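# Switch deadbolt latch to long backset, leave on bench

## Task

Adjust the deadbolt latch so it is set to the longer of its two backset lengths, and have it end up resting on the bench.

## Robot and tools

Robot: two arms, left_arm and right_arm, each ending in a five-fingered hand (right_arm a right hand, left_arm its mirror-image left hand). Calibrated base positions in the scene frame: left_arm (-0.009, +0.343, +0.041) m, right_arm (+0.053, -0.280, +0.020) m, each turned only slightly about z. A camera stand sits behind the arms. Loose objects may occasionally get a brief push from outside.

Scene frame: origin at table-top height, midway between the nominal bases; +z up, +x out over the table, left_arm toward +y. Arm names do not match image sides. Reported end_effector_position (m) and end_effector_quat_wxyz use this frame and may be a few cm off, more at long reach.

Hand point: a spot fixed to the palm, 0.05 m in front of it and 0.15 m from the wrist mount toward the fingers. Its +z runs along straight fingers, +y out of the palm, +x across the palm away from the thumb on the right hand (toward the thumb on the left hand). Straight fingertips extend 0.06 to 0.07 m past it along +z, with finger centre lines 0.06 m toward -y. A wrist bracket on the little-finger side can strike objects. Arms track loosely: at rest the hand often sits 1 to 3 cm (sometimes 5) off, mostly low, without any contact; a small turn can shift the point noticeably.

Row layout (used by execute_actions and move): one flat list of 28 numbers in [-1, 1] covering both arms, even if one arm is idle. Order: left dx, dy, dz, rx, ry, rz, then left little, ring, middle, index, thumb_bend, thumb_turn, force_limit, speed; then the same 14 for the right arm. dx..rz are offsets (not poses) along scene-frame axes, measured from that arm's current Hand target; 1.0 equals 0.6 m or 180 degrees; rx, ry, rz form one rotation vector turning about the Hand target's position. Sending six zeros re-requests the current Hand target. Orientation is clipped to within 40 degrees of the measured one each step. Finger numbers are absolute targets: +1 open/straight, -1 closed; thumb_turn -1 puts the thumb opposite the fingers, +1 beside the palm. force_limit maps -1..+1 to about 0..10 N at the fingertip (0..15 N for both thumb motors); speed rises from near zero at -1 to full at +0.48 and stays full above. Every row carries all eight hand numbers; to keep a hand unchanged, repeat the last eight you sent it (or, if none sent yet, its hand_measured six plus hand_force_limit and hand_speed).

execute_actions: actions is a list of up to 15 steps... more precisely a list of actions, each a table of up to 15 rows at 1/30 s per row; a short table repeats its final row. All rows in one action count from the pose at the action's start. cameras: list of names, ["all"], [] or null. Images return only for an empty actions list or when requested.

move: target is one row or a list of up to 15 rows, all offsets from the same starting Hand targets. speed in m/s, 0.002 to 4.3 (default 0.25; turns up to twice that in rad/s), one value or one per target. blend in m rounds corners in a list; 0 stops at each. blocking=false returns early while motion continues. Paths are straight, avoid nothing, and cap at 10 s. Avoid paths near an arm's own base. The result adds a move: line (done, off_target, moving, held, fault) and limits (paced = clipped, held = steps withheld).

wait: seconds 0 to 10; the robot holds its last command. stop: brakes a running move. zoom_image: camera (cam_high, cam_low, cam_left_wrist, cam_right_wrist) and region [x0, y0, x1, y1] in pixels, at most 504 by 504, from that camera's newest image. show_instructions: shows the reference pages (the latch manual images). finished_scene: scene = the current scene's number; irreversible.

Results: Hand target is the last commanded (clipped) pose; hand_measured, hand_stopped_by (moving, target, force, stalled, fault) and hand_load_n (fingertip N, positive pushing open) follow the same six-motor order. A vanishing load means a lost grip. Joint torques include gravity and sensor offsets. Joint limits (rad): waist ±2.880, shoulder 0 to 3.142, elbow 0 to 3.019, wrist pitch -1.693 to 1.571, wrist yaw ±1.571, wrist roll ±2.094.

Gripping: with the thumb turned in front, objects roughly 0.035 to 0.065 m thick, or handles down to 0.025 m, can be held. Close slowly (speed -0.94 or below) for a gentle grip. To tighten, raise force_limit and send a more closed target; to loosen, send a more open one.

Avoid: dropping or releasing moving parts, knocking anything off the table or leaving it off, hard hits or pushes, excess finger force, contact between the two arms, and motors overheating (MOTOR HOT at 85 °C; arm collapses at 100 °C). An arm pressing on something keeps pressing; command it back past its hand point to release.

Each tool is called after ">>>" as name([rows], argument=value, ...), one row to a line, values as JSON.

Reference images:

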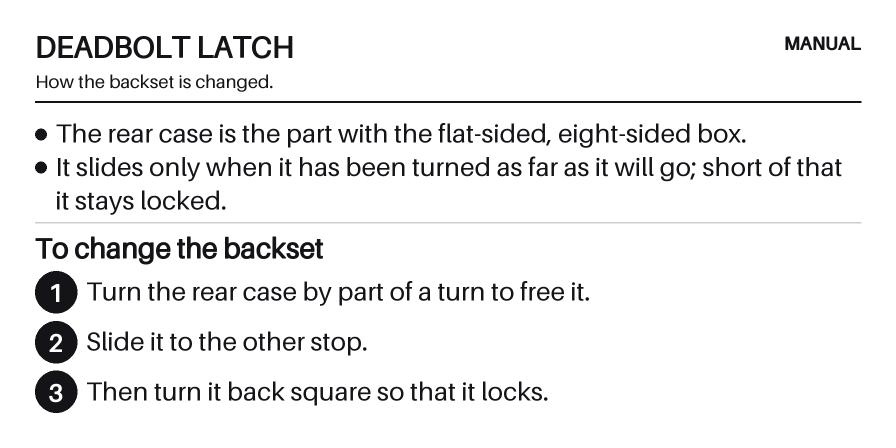

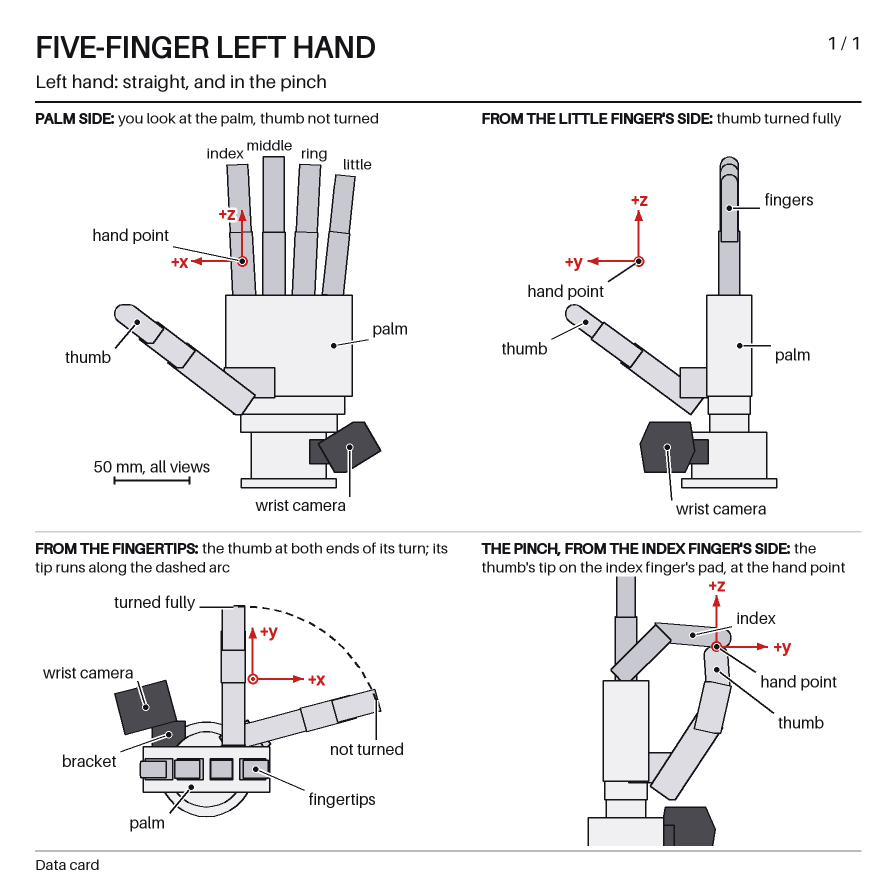

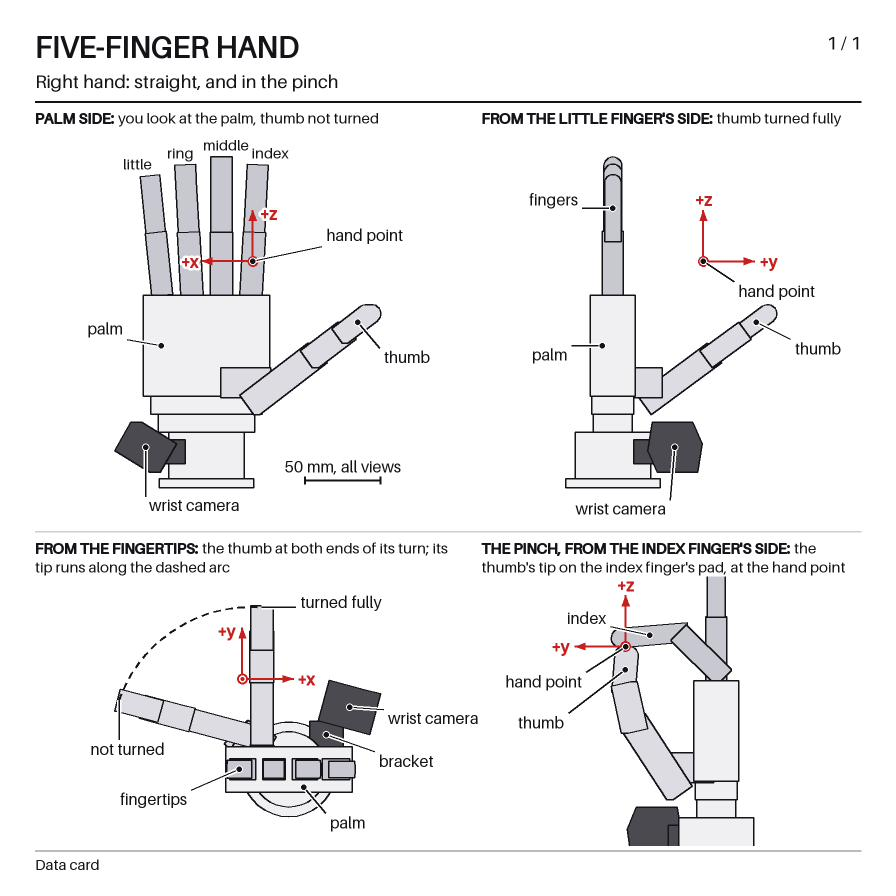

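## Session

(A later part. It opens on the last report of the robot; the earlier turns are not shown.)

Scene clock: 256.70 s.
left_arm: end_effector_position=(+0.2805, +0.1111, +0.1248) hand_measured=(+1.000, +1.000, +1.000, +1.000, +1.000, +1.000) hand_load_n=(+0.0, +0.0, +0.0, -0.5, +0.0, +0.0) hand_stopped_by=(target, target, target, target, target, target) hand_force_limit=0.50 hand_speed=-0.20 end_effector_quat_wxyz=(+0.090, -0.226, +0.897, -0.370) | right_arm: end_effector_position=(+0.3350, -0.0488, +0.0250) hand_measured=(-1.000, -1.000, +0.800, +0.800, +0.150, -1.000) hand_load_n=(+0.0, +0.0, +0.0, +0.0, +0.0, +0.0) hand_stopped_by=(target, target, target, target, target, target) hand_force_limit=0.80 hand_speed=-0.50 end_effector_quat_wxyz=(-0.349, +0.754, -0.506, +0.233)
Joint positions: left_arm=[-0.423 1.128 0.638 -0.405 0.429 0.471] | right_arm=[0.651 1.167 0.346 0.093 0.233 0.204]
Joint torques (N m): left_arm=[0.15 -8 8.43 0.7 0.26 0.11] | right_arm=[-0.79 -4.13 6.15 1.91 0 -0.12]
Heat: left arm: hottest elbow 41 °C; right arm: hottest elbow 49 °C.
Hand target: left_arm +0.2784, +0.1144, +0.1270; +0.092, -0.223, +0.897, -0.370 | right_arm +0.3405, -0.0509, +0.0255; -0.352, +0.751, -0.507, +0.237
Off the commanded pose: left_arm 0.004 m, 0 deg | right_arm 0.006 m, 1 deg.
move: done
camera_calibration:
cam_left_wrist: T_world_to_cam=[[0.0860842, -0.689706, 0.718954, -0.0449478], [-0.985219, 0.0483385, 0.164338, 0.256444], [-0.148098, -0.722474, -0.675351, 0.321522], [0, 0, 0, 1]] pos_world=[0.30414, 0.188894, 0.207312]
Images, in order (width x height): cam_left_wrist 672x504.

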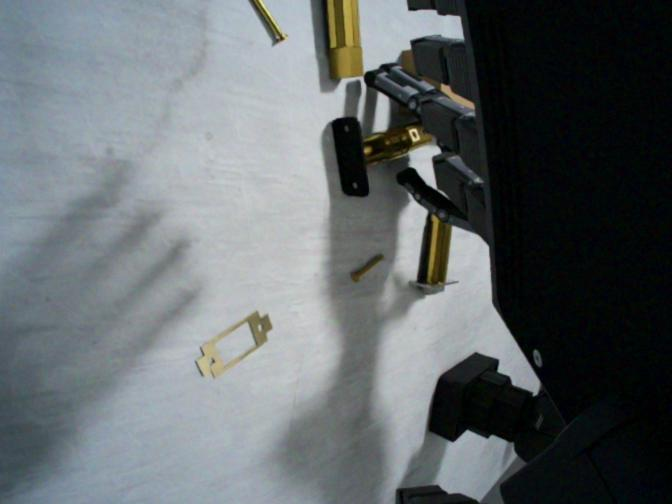

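>>> execute_actions([
  [[0,0,0,0,0,0,1,1,1,1,1,1,0.5,-0.2,0.008,0.003,0.004,0,0,0,-1,-1,-0.2,-0.2,0.1,-1,-0.6,-0.85]],
  [[0,0,0,0,0,0,1,1,1,1,1,1,0.5,-0.2,0,0,0,0,0,0,-1,-1,-0.2,-0.2,0.1,-1,-0.6,-0.85]],
  [[0,0,0,0,0,0,1,1,1,1,1,1,0.5,-0.2,0,0,0,0,0,0,-1,-1,-0.2,-0.2,0.1,-1,-0.6,-0.85]],
  [[0,0,0,0,0,0,1,1,1,1,1,1,0.5,-0.2,0,0,0,0,0,0,-1,-1,-0.2,-0.2,0.1,-1,-0.6,-0.85]],
  [[0,0,0,0,0,0,1,1,1,1,1,1,0.5,-0.2,0,0,0,0,0,0,-1,-1,-0.4,-0.4,-0.2,-1,-0.2,-0.9]],
  [[0,0,0,0,0,0,1,1,1,1,1,1,0.5,-0.2,0,0,0,0,0,0,-1,-1,-0.4,-0.4,-0.2,-1,-0.2,-0.9]],
], cameras=["cam_left_wrist","cam_right_wrist"])

>>> zoom_image(camera="cam_left_wrist", region=[320, 90, 450, 220])

Scene clock: 261.33 s.
left_arm: end_effector_position=(+0.2805, +0.1111, +0.1248) hand_measured=(+1.000, +1.000, +1.000, +1.000, +1.000, +1.000) hand_load_n=(+0.0, +0.0, +0.0, +0.0, +0.0, +0.0) hand_stopped_by=(target, target, target, target, target, target) hand_force_limit=0.50 hand_speed=-0.20 end_effector_quat_wxyz=(+0.090, -0.226, +0.897, -0.370) | right_arm: end_effector_position=(+0.3421, -0.0460, +0.0306) hand_measured=(-1.000, -1.000, +0.144, +0.114, +0.016, -1.000) hand_load_n=(+0.0, +0.0, +4.0, +11.5, +7.5, -0.5) hand_stopped_by=(target, target, force, force, force, target) hand_force_limit=-0.20 hand_speed=-0.90 end_effector_quat_wxyz=(-0.360, +0.747, -0.506, +0.237)
Joint positions: left_arm=[-0.423 1.128 0.638 -0.405 0.429 0.471] | right_arm=[0.642 1.168 0.351 0.116 0.228 0.203]
Joint torques (N m): left_arm=[-0.03 -7.94 8.46 0.69 0.25 0.11] | right_arm=[-0.62 -3.72 6.87 0.75 -0.02 -0.16]
Heat: left arm: hottest elbow 41 °C; right arm: hottest elbow 49 °C.
Hand target: left_arm +0.2784, +0.1144, +0.1270; +0.092, -0.223, +0.897, -0.370 | right_arm +0.3454, -0.0491, +0.0280; -0.352, +0.751, -0.507, +0.237
Off the commanded pose: left_arm 0.004 m, 0 deg | right_arm 0.005 m, 1 deg.
Step readings (end_effector_position of left_arm | right_arm):
0: (+0.2805, +0.1111, +0.1248) | (+0.3350, -0.0488, +0.0250)
1: (+0.2805, +0.1111, +0.1248) | (+0.3349, -0.0486, +0.0250)
2: (+0.2805, +0.1111, +0.1248) | (+0.3350, -0.0488, +0.0248)
4: (+0.2805, +0.1111, +0.1248) | (+0.3355, -0.0496, +0.0247)
8: (+0.2805, +0.1111, +0.1248) | (+0.3359, -0.0502, +0.0246)
15: (+0.2805, +0.1111, +0.1248) | (+0.3370, -0.0495, +0.0255)
16: (+0.2805, +0.1111, +0.1248) | (+0.3374, -0.0493, +0.0258)
17: (+0.2805, +0.1111, +0.1248) | (+0.3377, -0.0491, +0.0261)
19: (+0.2805, +0.1111, +0.1248) | (+0.3381, -0.0488, +0.0265)
23: (+0.2805, +0.1111, +0.1248) | (+0.3381, -0.0488, +0.0265)
30: (+0.2805, +0.1111, +0.1248) | (+0.3381, -0.0488, +0.0265)
31: (+0.2805, +0.1111, +0.1248) | (+0.3381, -0.0488, +0.0265)
32: (+0.2805, +0.1111, +0.1248) | (+0.3381, -0.0488, +0.0265)
34: (+0.2805, +0.1111, +0.1248) | (+0.3381, -0.0488, +0.0265)
38: (+0.2805, +0.1111, +0.1248) | (+0.3381, -0.0488, +0.0265)
45: (+0.2805, +0.1111, +0.1248) | (+0.3381, -0.0488, +0.0266)
46: (+0.2805, +0.1111, +0.1248) | (+0.3381, -0.0488, +0.0266)
47: (+0.2805, +0.1111, +0.1248) | (+0.3381, -0.0488, +0.0266)
49: (+0.2805, +0.1111, +0.1248) | (+0.3381, -0.0488, +0.0266)
53: (+0.2805, +0.1111, +0.1248) | (+0.3381, -0.0488, +0.0266)
60: (+0.2805, +0.1111, +0.1248) | (+0.3381, -0.0488, +0.0266)
61: (+0.2805, +0.1111, +0.1248) | (+0.3381, -0.0488, +0.0266)
62: (+0.2805, +0.1111, +0.1248) | (+0.3381, -0.0488, +0.0266)
64: (+0.2805, +0.1111, +0.1248) | (+0.3383, -0.0486, +0.0268)
68: (+0.2805, +0.1111, +0.1248) | (+0.3390, -0.0481, +0.0274)
75: (+0.2805, +0.1111, +0.1248) | (+0.3400, -0.0475, +0.0283)
76: (+0.2805, +0.1111, +0.1248) | (+0.3402, -0.0474, +0.0286)
77: (+0.2805, +0.1111, +0.1248) | (+0.3405, -0.0471, +0.0289)
79: (+0.2805, +0.1111, +0.1248) | (+0.3407, -0.0470, +0.0291)
83: (+0.2805, +0.1111, +0.1248) | (+0.3411, -0.0466, +0.0296)
90: (+0.2805, +0.1111, +0.1248) | (+0.3418, -0.0463, +0.0302)
camera_calibration:
cam_left_wrist: T_world_to_cam=[[0.0860842, -0.689706, 0.718954, -0.0449478], [-0.985219, 0.0483385, 0.164338, 0.256444], [-0.148098, -0.722474, -0.675351, 0.321522], [0, 0, 0, 1]] pos_world=[0.30414, 0.188894, 0.207312]
cam_right_wrist: T_world_to_cam=[[-0.452421, -0.403314, -0.795395, 0.168158], [-0.811779, 0.555511, 0.180062, 0.293334], [0.369229, 0.727149, -0.578727, 0.0370821], [0, 0, 0, 1]] pos_world=[0.300509, -0.122094, 0.102394]
Images, in order (width x height): cam_left_wrist 672x504, cam_right_wrist 672x504.

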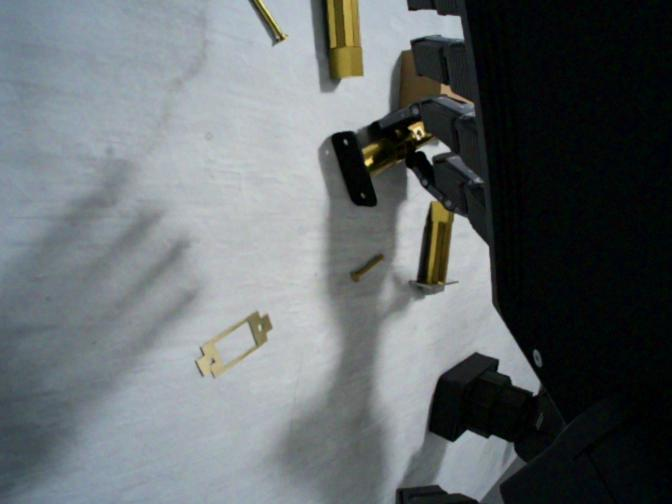

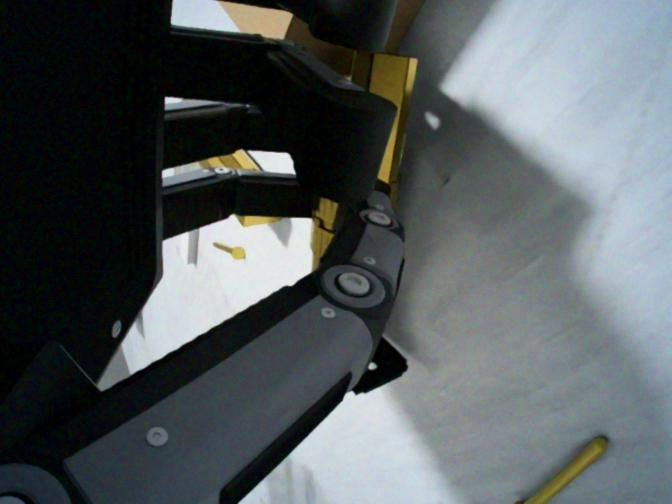

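Scaled by 3.877 from the camera's 672x504 image, which has a finer 960x720 frame.

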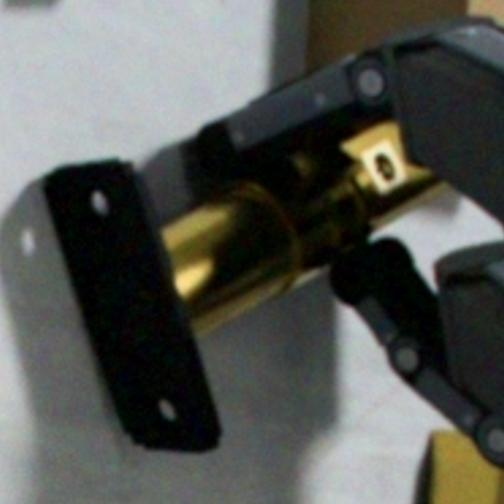

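>>> execute_actions([
  [[0,0,0,0,0,0,1,1,1,1,1,1,0.5,-0.2,0,0,0,0,0,0,-1,-1,-0.6,-0.6,-0.5,-1,0.8,-0.9]],
  [[0,0,0,0,0,0,1,1,1,1,1,1,0.5,-0.2,0,0,0,0,0,0,-1,-1,-0.6,-0.6,-0.5,-1,0.8,-0.9]],
])

Scene clock: 263.50 s.
left_arm: end_effector_position=(+0.2805, +0.1111, +0.1248) hand_measured=(+1.000, +1.000, +1.000, +1.000, +1.000, +1.000) hand_load_n=(+0.0, +0.0, +0.0, +0.0, +0.0, +0.0) hand_stopped_by=(target, target, target, target, target, target) hand_force_limit=0.50 hand_speed=-0.20 end_effector_quat_wxyz=(+0.090, -0.226, +0.897, -0.370) | right_arm: end_effector_position=(+0.3421, -0.0460, +0.0306) hand_measured=(-1.000, -1.000, +0.130, +0.114, -0.012, -1.000) hand_load_n=(+0.0, +0.0, +11.0, +12.0, +13.0, +1.5) hand_stopped_by=(target, target, force, force, force, target) hand_force_limit=0.80 hand_speed=-0.90 end_effector_quat_wxyz=(-0.360, +0.747, -0.506, +0.237)
Joint positions: left_arm=[-0.423 1.128 0.638 -0.405 0.429 0.471] | right_arm=[0.642 1.168 0.351 0.116 0.228 0.203]
Joint torques (N m): left_arm=[-0.09 -8 8.42 0.72 0.25 0.11] | right_arm=[-0.62 -3.72 6.9 0.75 -0.02 -0.16]
Heat: left arm: hottest elbow 41 °C; right arm: hottest elbow 49 °C.
Hand target: left_arm +0.2784, +0.1144, +0.1270; +0.092, -0.223, +0.897, -0.370 | right_arm +0.3454, -0.0491, +0.0280; -0.352, +0.751, -0.507, +0.237
Off the commanded pose: left_arm 0.004 m, 0 deg | right_arm 0.005 m, 1 deg.
Step readings (end_effector_position of left_arm | right_arm):
0: (+0.2805, +0.1111, +0.1248) | (+0.3421, -0.0460, +0.0306)
1: (+0.2805, +0.1111, +0.1248) | (+0.3421, -0.0460, +0.0306)
2: (+0.2805, +0.1111, +0.1248) | (+0.3421, -0.0460, +0.0306)
4: (+0.2805, +0.1111, +0.1248) | (+0.3421, -0.0460, +0.0306)
8: (+0.2805, +0.1111, +0.1248) | (+0.3421, -0.0460, +0.0306)
15: (+0.2805, +0.1111, +0.1248) | (+0.3421, -0.0460, +0.0306)
16: (+0.2805, +0.1111, +0.1248) | (+0.3421, -0.0460, +0.0306)
17: (+0.2805, +0.1111, +0.1248) | (+0.3421, -0.0460, +0.0306)
19: (+0.2805, +0.1111, +0.1248) | (+0.3421, -0.0460, +0.0306)
23: (+0.2805, +0.1111, +0.1248) | (+0.3421, -0.0460, +0.0306)
30: (+0.2805, +0.1111, +0.1248) | (+0.3421, -0.0460, +0.0306)

>>> move([
  [0.03,0.1,0.08,0,0,0,1,1,1,1,1,1,0.5,-0.2,0,0,0.083,0,0,0,-1,-1,-0.6,-0.6,-0.5,-1,0.8,-0.9],
  [0.04,0.17,0.12,0,0,0,1,1,1,1,1,1,0.5,-0.2,-0.017,0.132,0.08,0,0,-0.067,-1,-1,-0.6,-0.6,-0.5,-1,0.8,-0.9],
  [0.04,0.17,0.12,0,0,0,1,1,1,1,1,1,0.5,-0.2,-0.017,0.132,0.002,0,0,-0.067,-1,-1,-0.6,-0.6,-0.5,-1,0.8,-0.9],
], speed=[0.12,0.12,0.07], cameras=["all"])

>>> zoom_image(camera="cam_low", region=[680, 275, 800, 345])

>>> zoom_image(camera="cam_high", region=[370, 170, 450, 240])

Scene clock: 268.00 s.
left_arm: end_effector_position=(+0.2820, +0.2165, +0.1700) hand_measured=(+1.000, +1.000, +1.000, +1.000, +1.000, +1.000) hand_load_n=(+0.0, +0.0, +0.0, +0.0, +0.0, +0.0) hand_stopped_by=(target, target, target, target, target, target) hand_force_limit=0.50 hand_speed=-0.20 end_effector_quat_wxyz=(+0.063, -0.237, +0.900, -0.360) | right_arm: end_effector_position=(+0.3372, +0.0259, +0.0318) hand_measured=(-1.000, -1.000, +0.130, +0.114, -0.012, -1.000) hand_load_n=(+0.0, +0.0, +12.0, +13.0, +12.5, +1.5) hand_stopped_by=(target, target, force, force, force, target) hand_force_limit=0.80 hand_speed=-0.90 end_effector_quat_wxyz=(-0.319, +0.697, -0.580, +0.276)
Joint positions: left_arm=[-0.071 1.049 0.743 -0.826 0.626 0.81] | right_arm=[0.915 1.343 0.543 -0.078 0.58 0.566]
Joint torques (N m): left_arm=[0.03 -6.95 14.49 0.38 0.44 0.11] | right_arm=[1.08 -6.3 5.59 1.72 0.49 0.11]
Heat: left arm: hottest elbow 42 °C; right arm: hottest elbow 49 °C.
Hand target: left_arm +0.3024, +0.2164, +0.1990; +0.092, -0.223, +0.897, -0.370 | right_arm +0.3351, +0.0300, +0.0290; -0.325, +0.693, -0.583, +0.273
Off the commanded pose: left_arm 0.035 m, 4 deg | right_arm 0.005 m, 1 deg.
move: off_target (left_arm)
camera_calibration:
cam_left_wrist: T_world_to_cam=[[0.13056, -0.694853, 0.707201, -0.0143115], [-0.972947, 0.0473338, 0.226128, 0.231671], [-0.1906, -0.717592, -0.669876, 0.438403], [0, 0, 0, 1]] pos_world=[0.310832, 0.293684, 0.25141]
cam_right_wrist: T_world_to_cam=[[-0.538613, -0.322587, -0.778353, 0.222386], [-0.675586, 0.71737, 0.170186, 0.199373], [0.503467, 0.617509, -0.60432, -0.054283], [0, 0, 0, 1]] pos_world=[0.281803, -0.037765, 0.10636]

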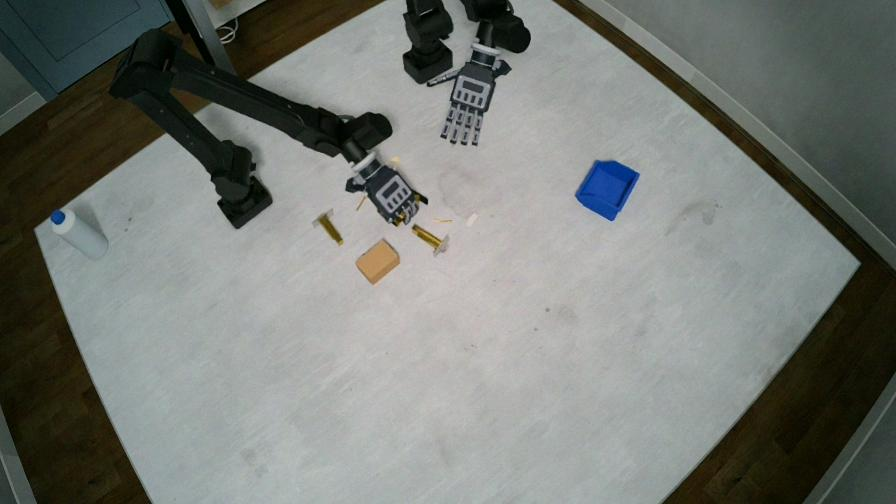

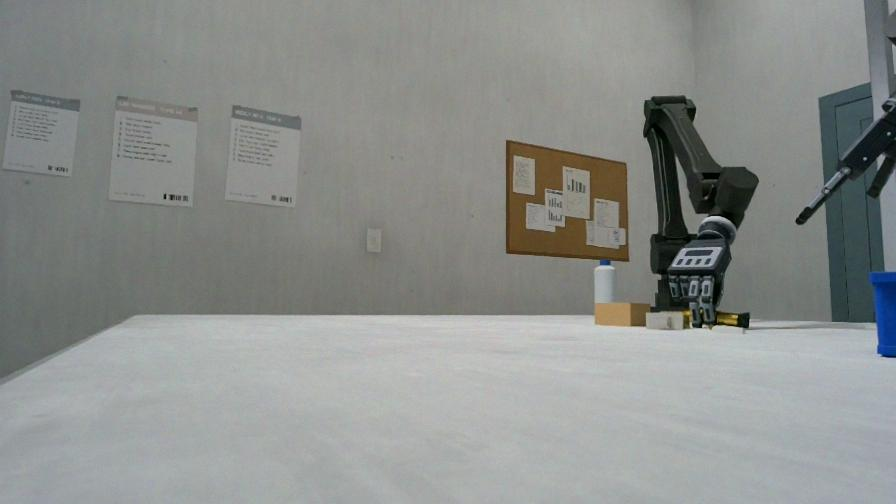

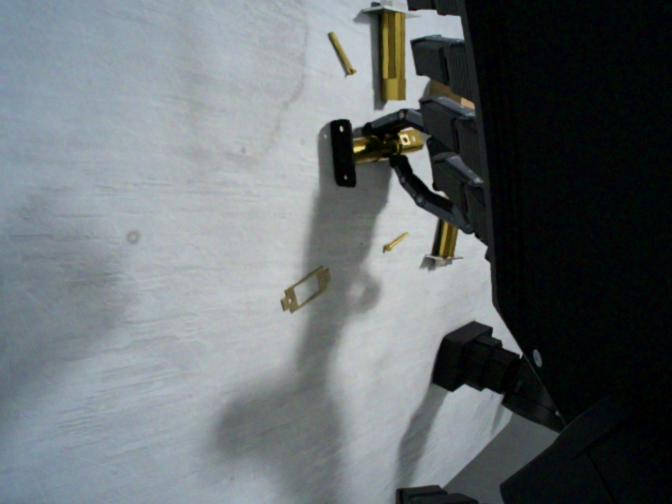

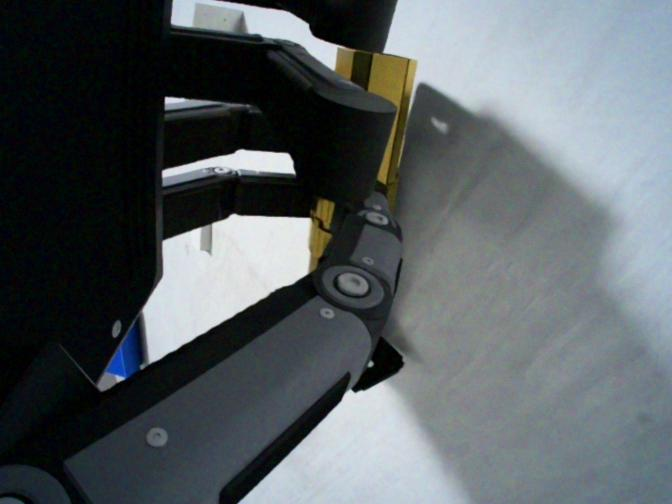

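Scaled by 4.200 from the camera's 896x504 image, which has a finer 1280x720 frame.

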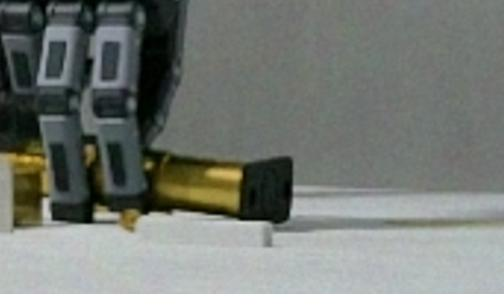

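Scaled by 6.300 from the camera's 896x504 image, which has a finer 1280x720 frame.

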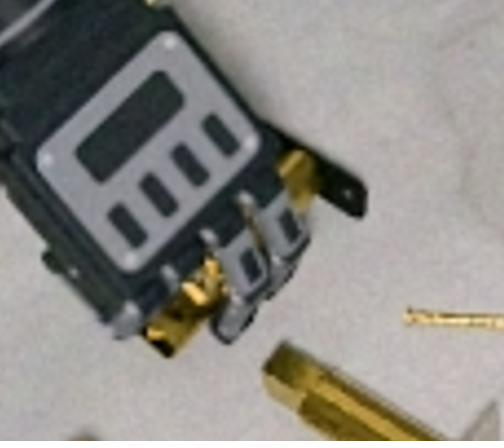

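>>> move([
  [0,0,0,0,0,0,1,1,1,1,1,1,0.5,-0.2,0.0,0,-0.003,0,0,0,-1,-1,0.3,0.3,0.1,-1,0.8,-0.8],
  [0,0,0,0,0,0,1,1,1,1,1,1,0.5,-0.2,0.0,0,-0.003,0,0,0,-1,-1,0.8,0.8,0.15,-1,0.8,-0.5],
  [0,0,0,0,0,0,1,1,1,1,1,1,0.5,-0.2,-0.01,0,0.1,0,0,0,-1,-1,0.8,0.8,0.15,-1,0.8,-0.5],
  [0,0,0,0,0,0,1,1,1,1,1,1,0.5,-0.2,-0.06,-0.03,0.13,0,0,0,-1,-1,0.8,0.8,0.15,-1,0.8,-0.5],
], speed=0.12, cameras=["all"])

>>> zoom_image(camera="cam_right_wrist", region=[380, 50, 580, 350])

>>> zoom_image(camera="cam_left_wrist", region=[320, 90, 440, 210])

Scene clock: 272.60 s.
left_arm: end_effector_position=(+0.2820, +0.2165, +0.1700) hand_measured=(+1.000, +1.000, +1.000, +1.000, +1.000, +1.000) hand_load_n=(+0.0, +0.0, +0.0, +0.0, +0.0, +0.0) hand_stopped_by=(target, target, target, target, target, target) hand_force_limit=0.50 hand_speed=-0.20 end_effector_quat_wxyz=(+0.063, -0.237, +0.900, -0.360) | right_arm: end_effector_position=(+0.3000, +0.0053, +0.1020) hand_measured=(-1.000, -1.000, +0.800, +0.800, +0.150, -1.000) hand_load_n=(+0.0, +0.0, +0.0, +0.0, +0.0, +0.0) hand_stopped_by=(target, target, target, target, target, target) hand_force_limit=0.80 hand_speed=-0.50 end_effector_quat_wxyz=(-0.320, +0.695, -0.581, +0.276)
Joint positions: left_arm=[-0.071 1.049 0.743 -0.826 0.626 0.81] | right_arm=[0.983 1.062 0.565 -0.416 0.623 0.633]
Joint torques (N m): left_arm=[0.15 -6.89 14.5 0.35 0.43 0.11] | right_arm=[1.2 -4.37 8.39 0.49 0.54 0.08]
Heat: left arm: hottest elbow 44 °C; right arm: hottest elbow 49 °C.
Hand target: left_arm +0.3024, +0.2164, +0.1990; +0.092, -0.223, +0.897, -0.370 | right_arm +0.2990, +0.0122, +0.1071; -0.325, +0.693, -0.582, +0.273
Off the commanded pose: left_arm 0.035 m, 4 deg | right_arm 0.008 m, 1 deg.
move: off_target (left_arm)
camera_calibration:
cam_left_wrist: T_world_to_cam=[[0.13056, -0.694853, 0.707201, -0.0143115], [-0.972947, 0.0473338, 0.226128, 0.231671], [-0.1906, -0.717592, -0.669876, 0.438403], [0, 0, 0, 1]] pos_world=[0.310832, 0.293684, 0.25141]
cam_right_wrist: T_world_to_cam=[[-0.538656, -0.31895, -0.779821, 0.250425], [-0.674196, 0.718264, 0.171923, 0.176539], [0.505282, 0.618359, -0.601931, 0.0188196], [0, 0, 0, 1]] pos_world=[0.244406, -0.0585656, 0.176264]

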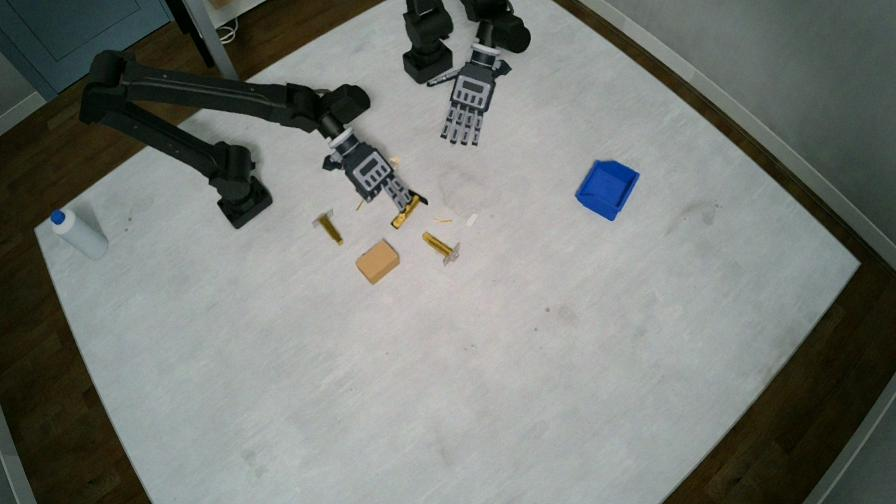

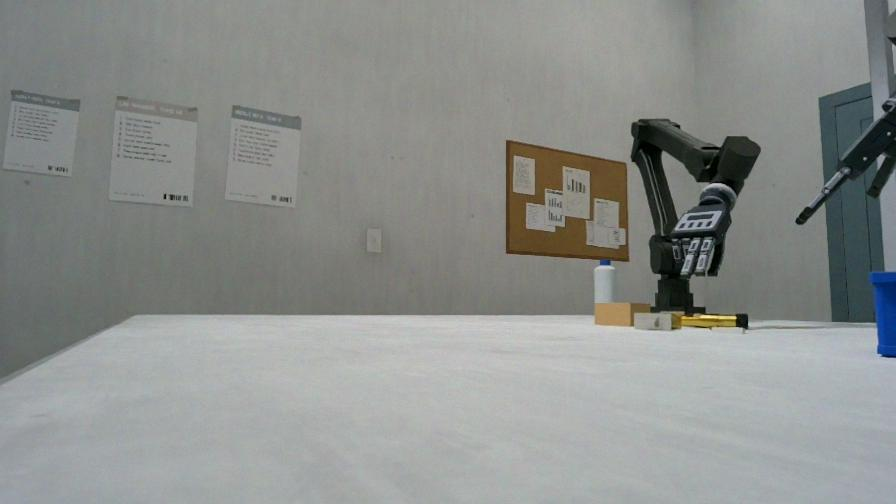

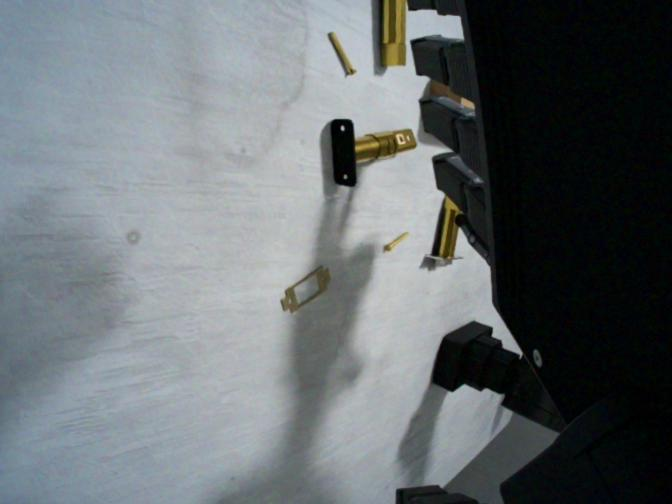

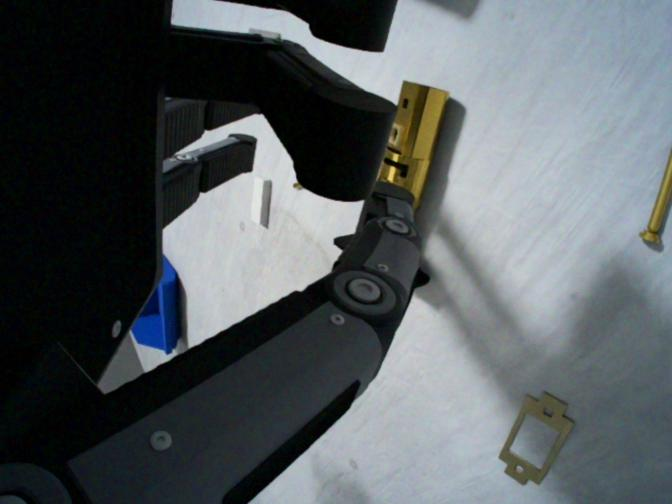

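Scaled by 1.680 from the camera's 672x504 image, which has a finer 960x720 frame.

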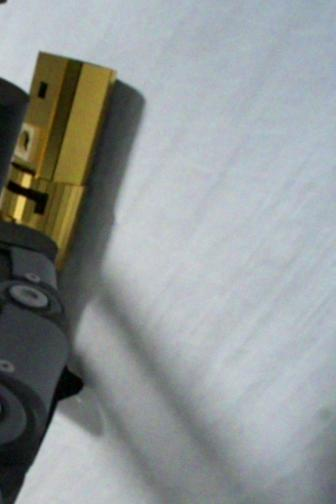

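Scaled by 4.200 from the camera's 672x504 image, which has a finer 960x720 frame.

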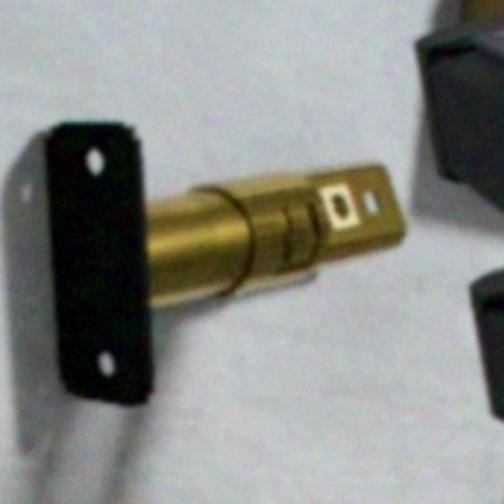

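>>> move([
  [0,0,0,0,0,0,1,1,1,1,1,1,0.5,-0.2,0.075,0.0,-0.065,0,0,0.044,-1,-1,0.8,0.8,0.15,-1,0.8,-0.5],
  [0,0,0,0,0,0,1,1,1,1,1,1,0.5,-0.2,0.07,-0.0153,-0.10,0,0,0.044,-1,-1,0.8,0.8,0.15,-1,0.8,-0.5],
], speed=0.12, cameras=["cam_left_wrist","cam_right_wrist","cam_high"])

>>> zoom_image(camera="cam_left_wrist", region=[320, 90, 440, 210])

>>> zoom_image(camera="cam_right_wrist", region=[270, 20, 470, 300])

>>> zoom_image(camera="cam_high", region=[370, 170, 450, 240])

Scene clock: 277.23 s.
left_arm: end_effector_position=(+0.2820, +0.2165, +0.1700) hand_measured=(+1.000, +1.000, +1.000, +1.000, +1.000, +1.000) hand_load_n=(+0.0, +0.0, +0.0, +0.0, +0.0, +0.0) hand_stopped_by=(target, target, target, target, target, target) hand_force_limit=0.50 hand_speed=-0.20 end_effector_quat_wxyz=(+0.063, -0.237, +0.900, -0.360) | right_arm: end_effector_position=(+0.3381, +0.0080, +0.0519) hand_measured=(-1.000, -1.000, +0.800, +0.800, +0.150, -1.000) hand_load_n=(+0.0, +0.0, +0.0, +0.0, +0.0, +0.0) hand_stopped_by=(target, target, target, target, target, target) hand_force_limit=0.80 hand_speed=-0.50 end_effector_quat_wxyz=(-0.346, +0.731, -0.534, +0.247)
Joint positions: left_arm=[-0.071 1.049 0.743 -0.826 0.626 0.81] | right_arm=[0.821 1.221 0.487 -0.037 0.412 0.383]
Joint torques (N m): left_arm=[0.09 -6.83 14.49 0.35 0.44 0.11] | right_arm=[-0.73 -5.25 5.93 1.8 0.11 -0.18]
Heat: left arm: hottest elbow 45 °C; right arm: hottest elbow 49 °C.
Hand target: left_arm +0.3024, +0.2164, +0.1990; +0.092, -0.223, +0.897, -0.370 | right_arm +0.3410, +0.0029, +0.0470; -0.343, +0.732, -0.533, +0.250
Off the commanded pose: left_arm 0.035 m, 4 deg | right_arm 0.008 m, 1 deg.
move: off_target (left_arm)
camera_calibration:
cam_left_wrist: T_world_to_cam=[[0.13056, -0.694853, 0.707201, -0.0143115], [-0.972947, 0.0473338, 0.226128, 0.231671], [-0.1906, -0.717592, -0.669876, 0.438403], [0, 0, 0, 1]] pos_world=[0.310832, 0.293684, 0.25141]
cam_right_wrist: T_world_to_cam=[[-0.489336, -0.374954, -0.787375, 0.216907], [-0.767997, 0.613044, 0.185357, 0.240657], [0.413195, 0.695404, -0.587948, -0.00252867], [0, 0, 0, 1]] pos_world=[0.292009, -0.0644449, 0.124693]
Images, in order (width x height): cam_high 896x504, cam_left_wrist 672x504, cam_right_wrist 672x504.

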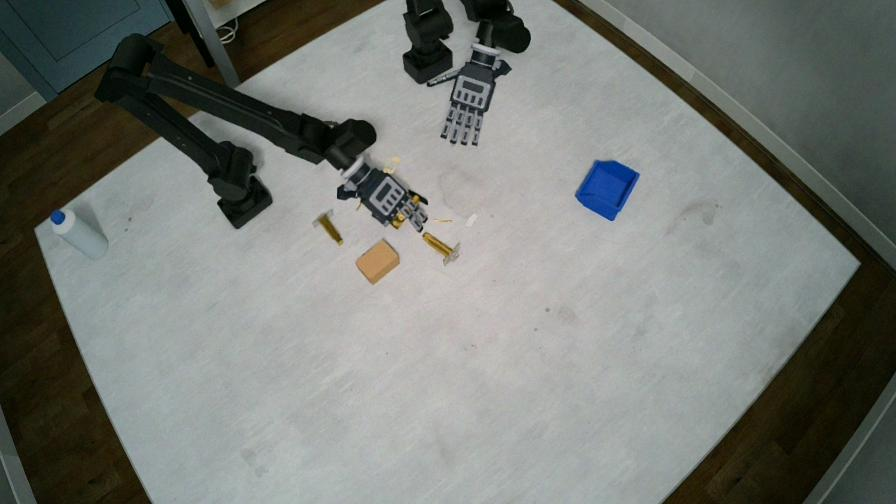

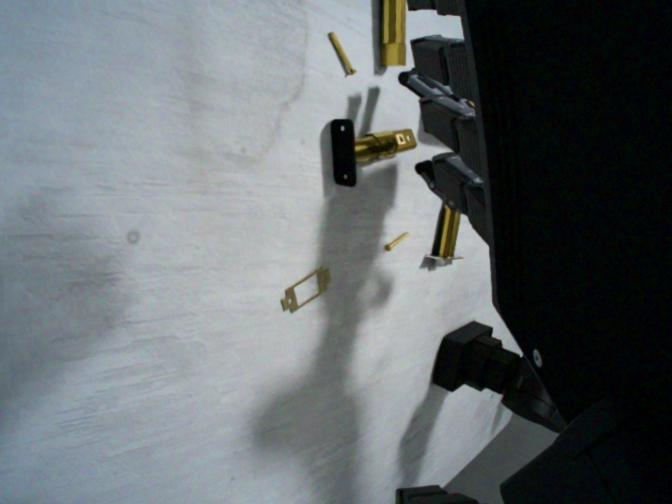

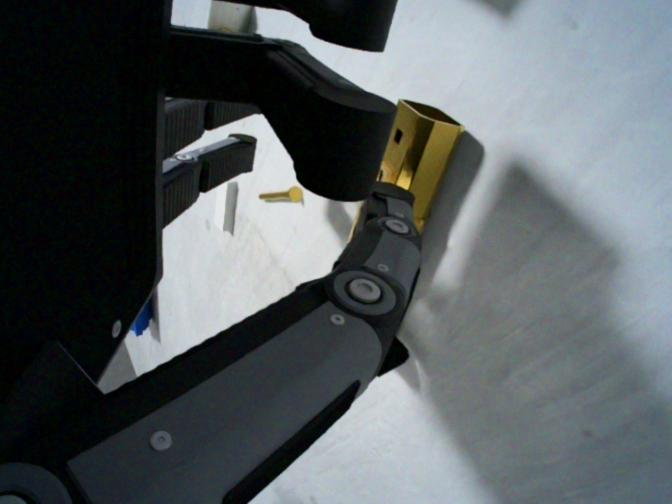

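Scaled by 4.200 from the camera's 672x504 image, which has a finer 960x720 frame.

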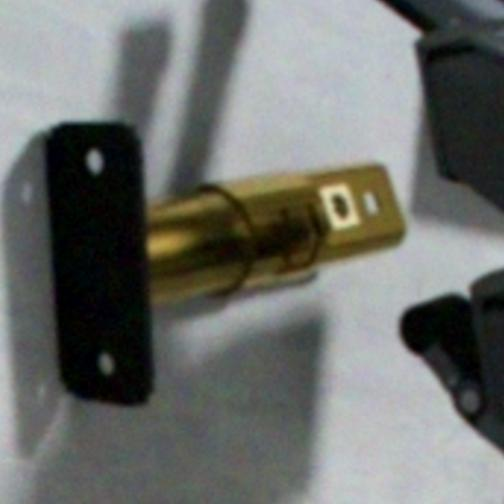

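Scaled by 1.800 from the camera's 672x504 image, which has a finer 960x720 frame.

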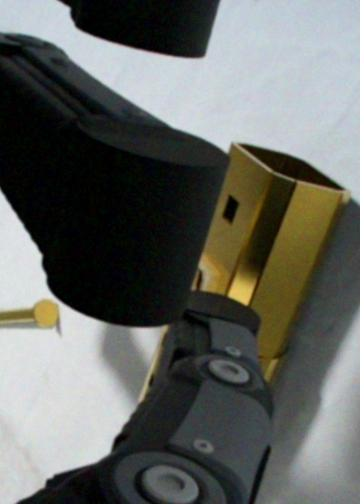

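Scaled by 6.300 from the camera's 896x504 image, which has a finer 1280x720 frame.

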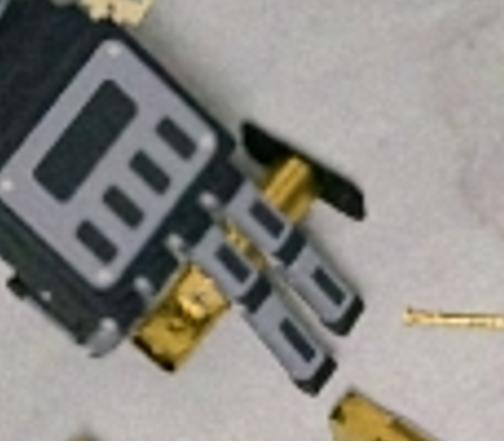

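>>> move([
  [0,0,0,0,0,0,1,1,1,1,1,1,0.5,-0.2,0.0,0.0,-0.0375,0,0,0,-1,-1,0.8,0.8,0.15,-1,0.8,-0.5],
], speed=0.06, cameras=["cam_left_wrist","cam_right_wrist"])

>>> zoom_image(camera="cam_left_wrist", region=[320, 90, 440, 210])

>>> zoom_image(camera="cam_right_wrist", region=[270, 20, 470, 300])

Scene clock: 278.83 s.
left_arm: end_effector_position=(+0.2820, +0.2165, +0.1700) hand_measured=(+1.000, +1.000, +1.000, +1.000, +1.000, +1.000) hand_load_n=(+0.0, +0.0, +0.0, +0.0, +0.0, +0.0) hand_stopped_by=(target, target, target, target, target, target) hand_force_limit=0.50 hand_speed=-0.20 end_effector_quat_wxyz=(+0.063, -0.237, +0.900, -0.360) | right_arm: end_effector_position=(+0.3393, +0.0094, +0.0306) hand_measured=(-1.000, -1.000, +0.800, +0.800, +0.150, -1.000) hand_load_n=(+0.0, +0.0, +0.0, +0.0, +0.0, +0.0) hand_stopped_by=(target, target, target, target, target, target) hand_force_limit=0.80 hand_speed=-0.50 end_effector_quat_wxyz=(-0.348, +0.730, -0.534, +0.247)
Joint positions: left_arm=[-0.071 1.049 0.743 -0.826 0.626 0.81] | right_arm=[0.821 1.29 0.462 0.06 0.412 0.383]
Joint torques (N m): left_arm=[0.03 -6.89 14.5 0.39 0.43 0.11] | right_arm=[-0.73 -5.54 5.22 1.8 0.11 -0.17]
Motor temperatures (°C): left_arm=[34 37 46 32 32 32] | right_arm=[33 36 49 35 34 33]
Heat: left arm: hottest elbow 46 °C; right arm: hottest elbow 49 °C.
Hand target: left_arm +0.3024, +0.2164, +0.1990; +0.092, -0.223, +0.897, -0.370 | right_arm +0.3410, +0.0029, +0.0245; -0.343, +0.732, -0.533, +0.250
Off the commanded pose: left_arm 0.035 m, 4 deg | right_arm 0.009 m, 1 deg.
move: off_target (left_arm)
camera_calibration:
cam_left_wrist: T_world_to_cam=[[0.13056, -0.694853, 0.707201, -0.0143115], [-0.972947, 0.0473338, 0.226128, 0.231671], [-0.1906, -0.717592, -0.669876, 0.438403], [0, 0, 0, 1]] pos_world=[0.310832, 0.293684, 0.25141]
cam_right_wrist: T_world_to_cam=[[-0.487419, -0.373197, -0.789396, 0.200724], [-0.768578, 0.612412, 0.18504, 0.244914], [0.414379, 0.696905, -0.585332, -0.016978], [0, 0, 0, 1]] pos_world=[0.293108, -0.0632463, 0.103195]
Images, in order (width x height): cam_left_wrist 672x504, cam_right_wrist 672x504.

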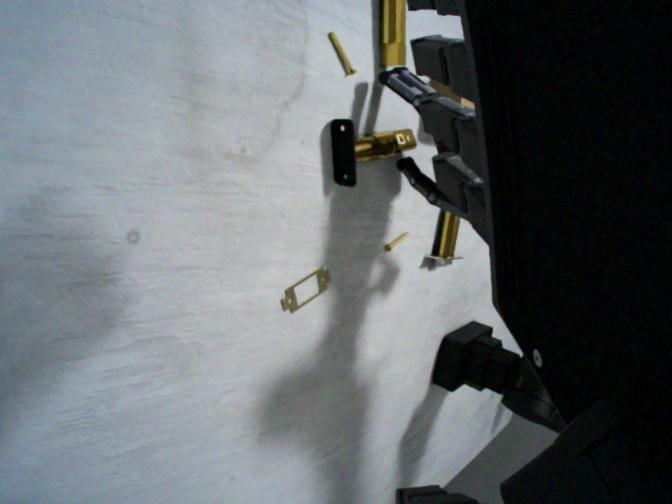

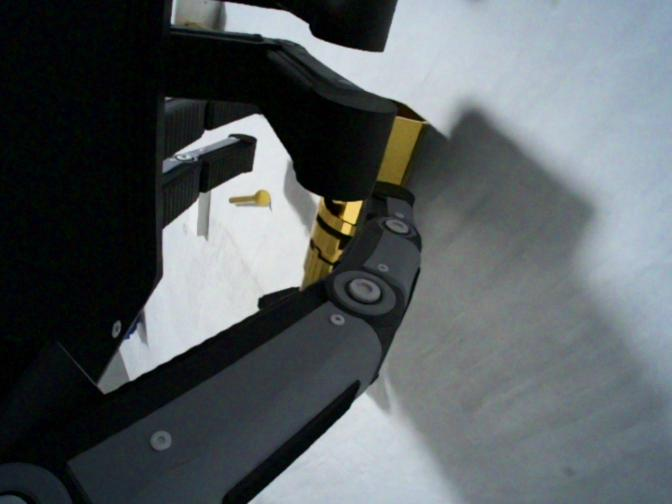

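Scaled by 4.200 from the camera's 672x504 image, which has a finer 960x720 frame.

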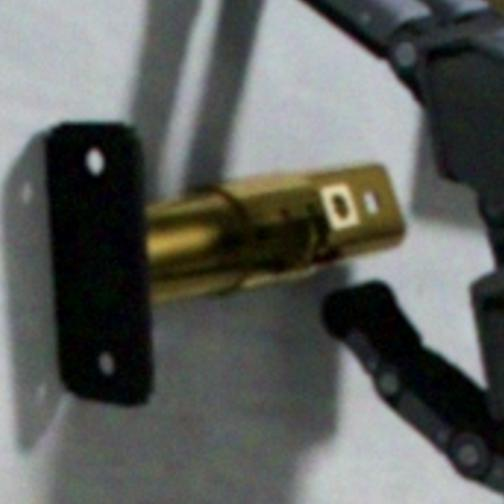

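Scaled by 1.800 from the camera's 672x504 image, which has a finer 960x720 frame.

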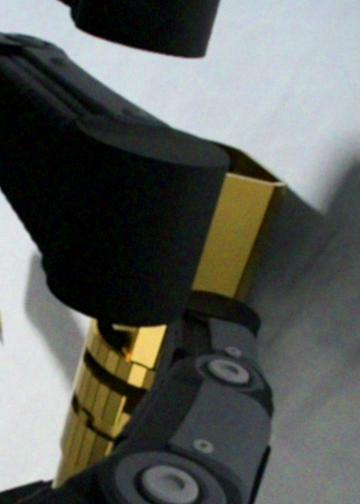

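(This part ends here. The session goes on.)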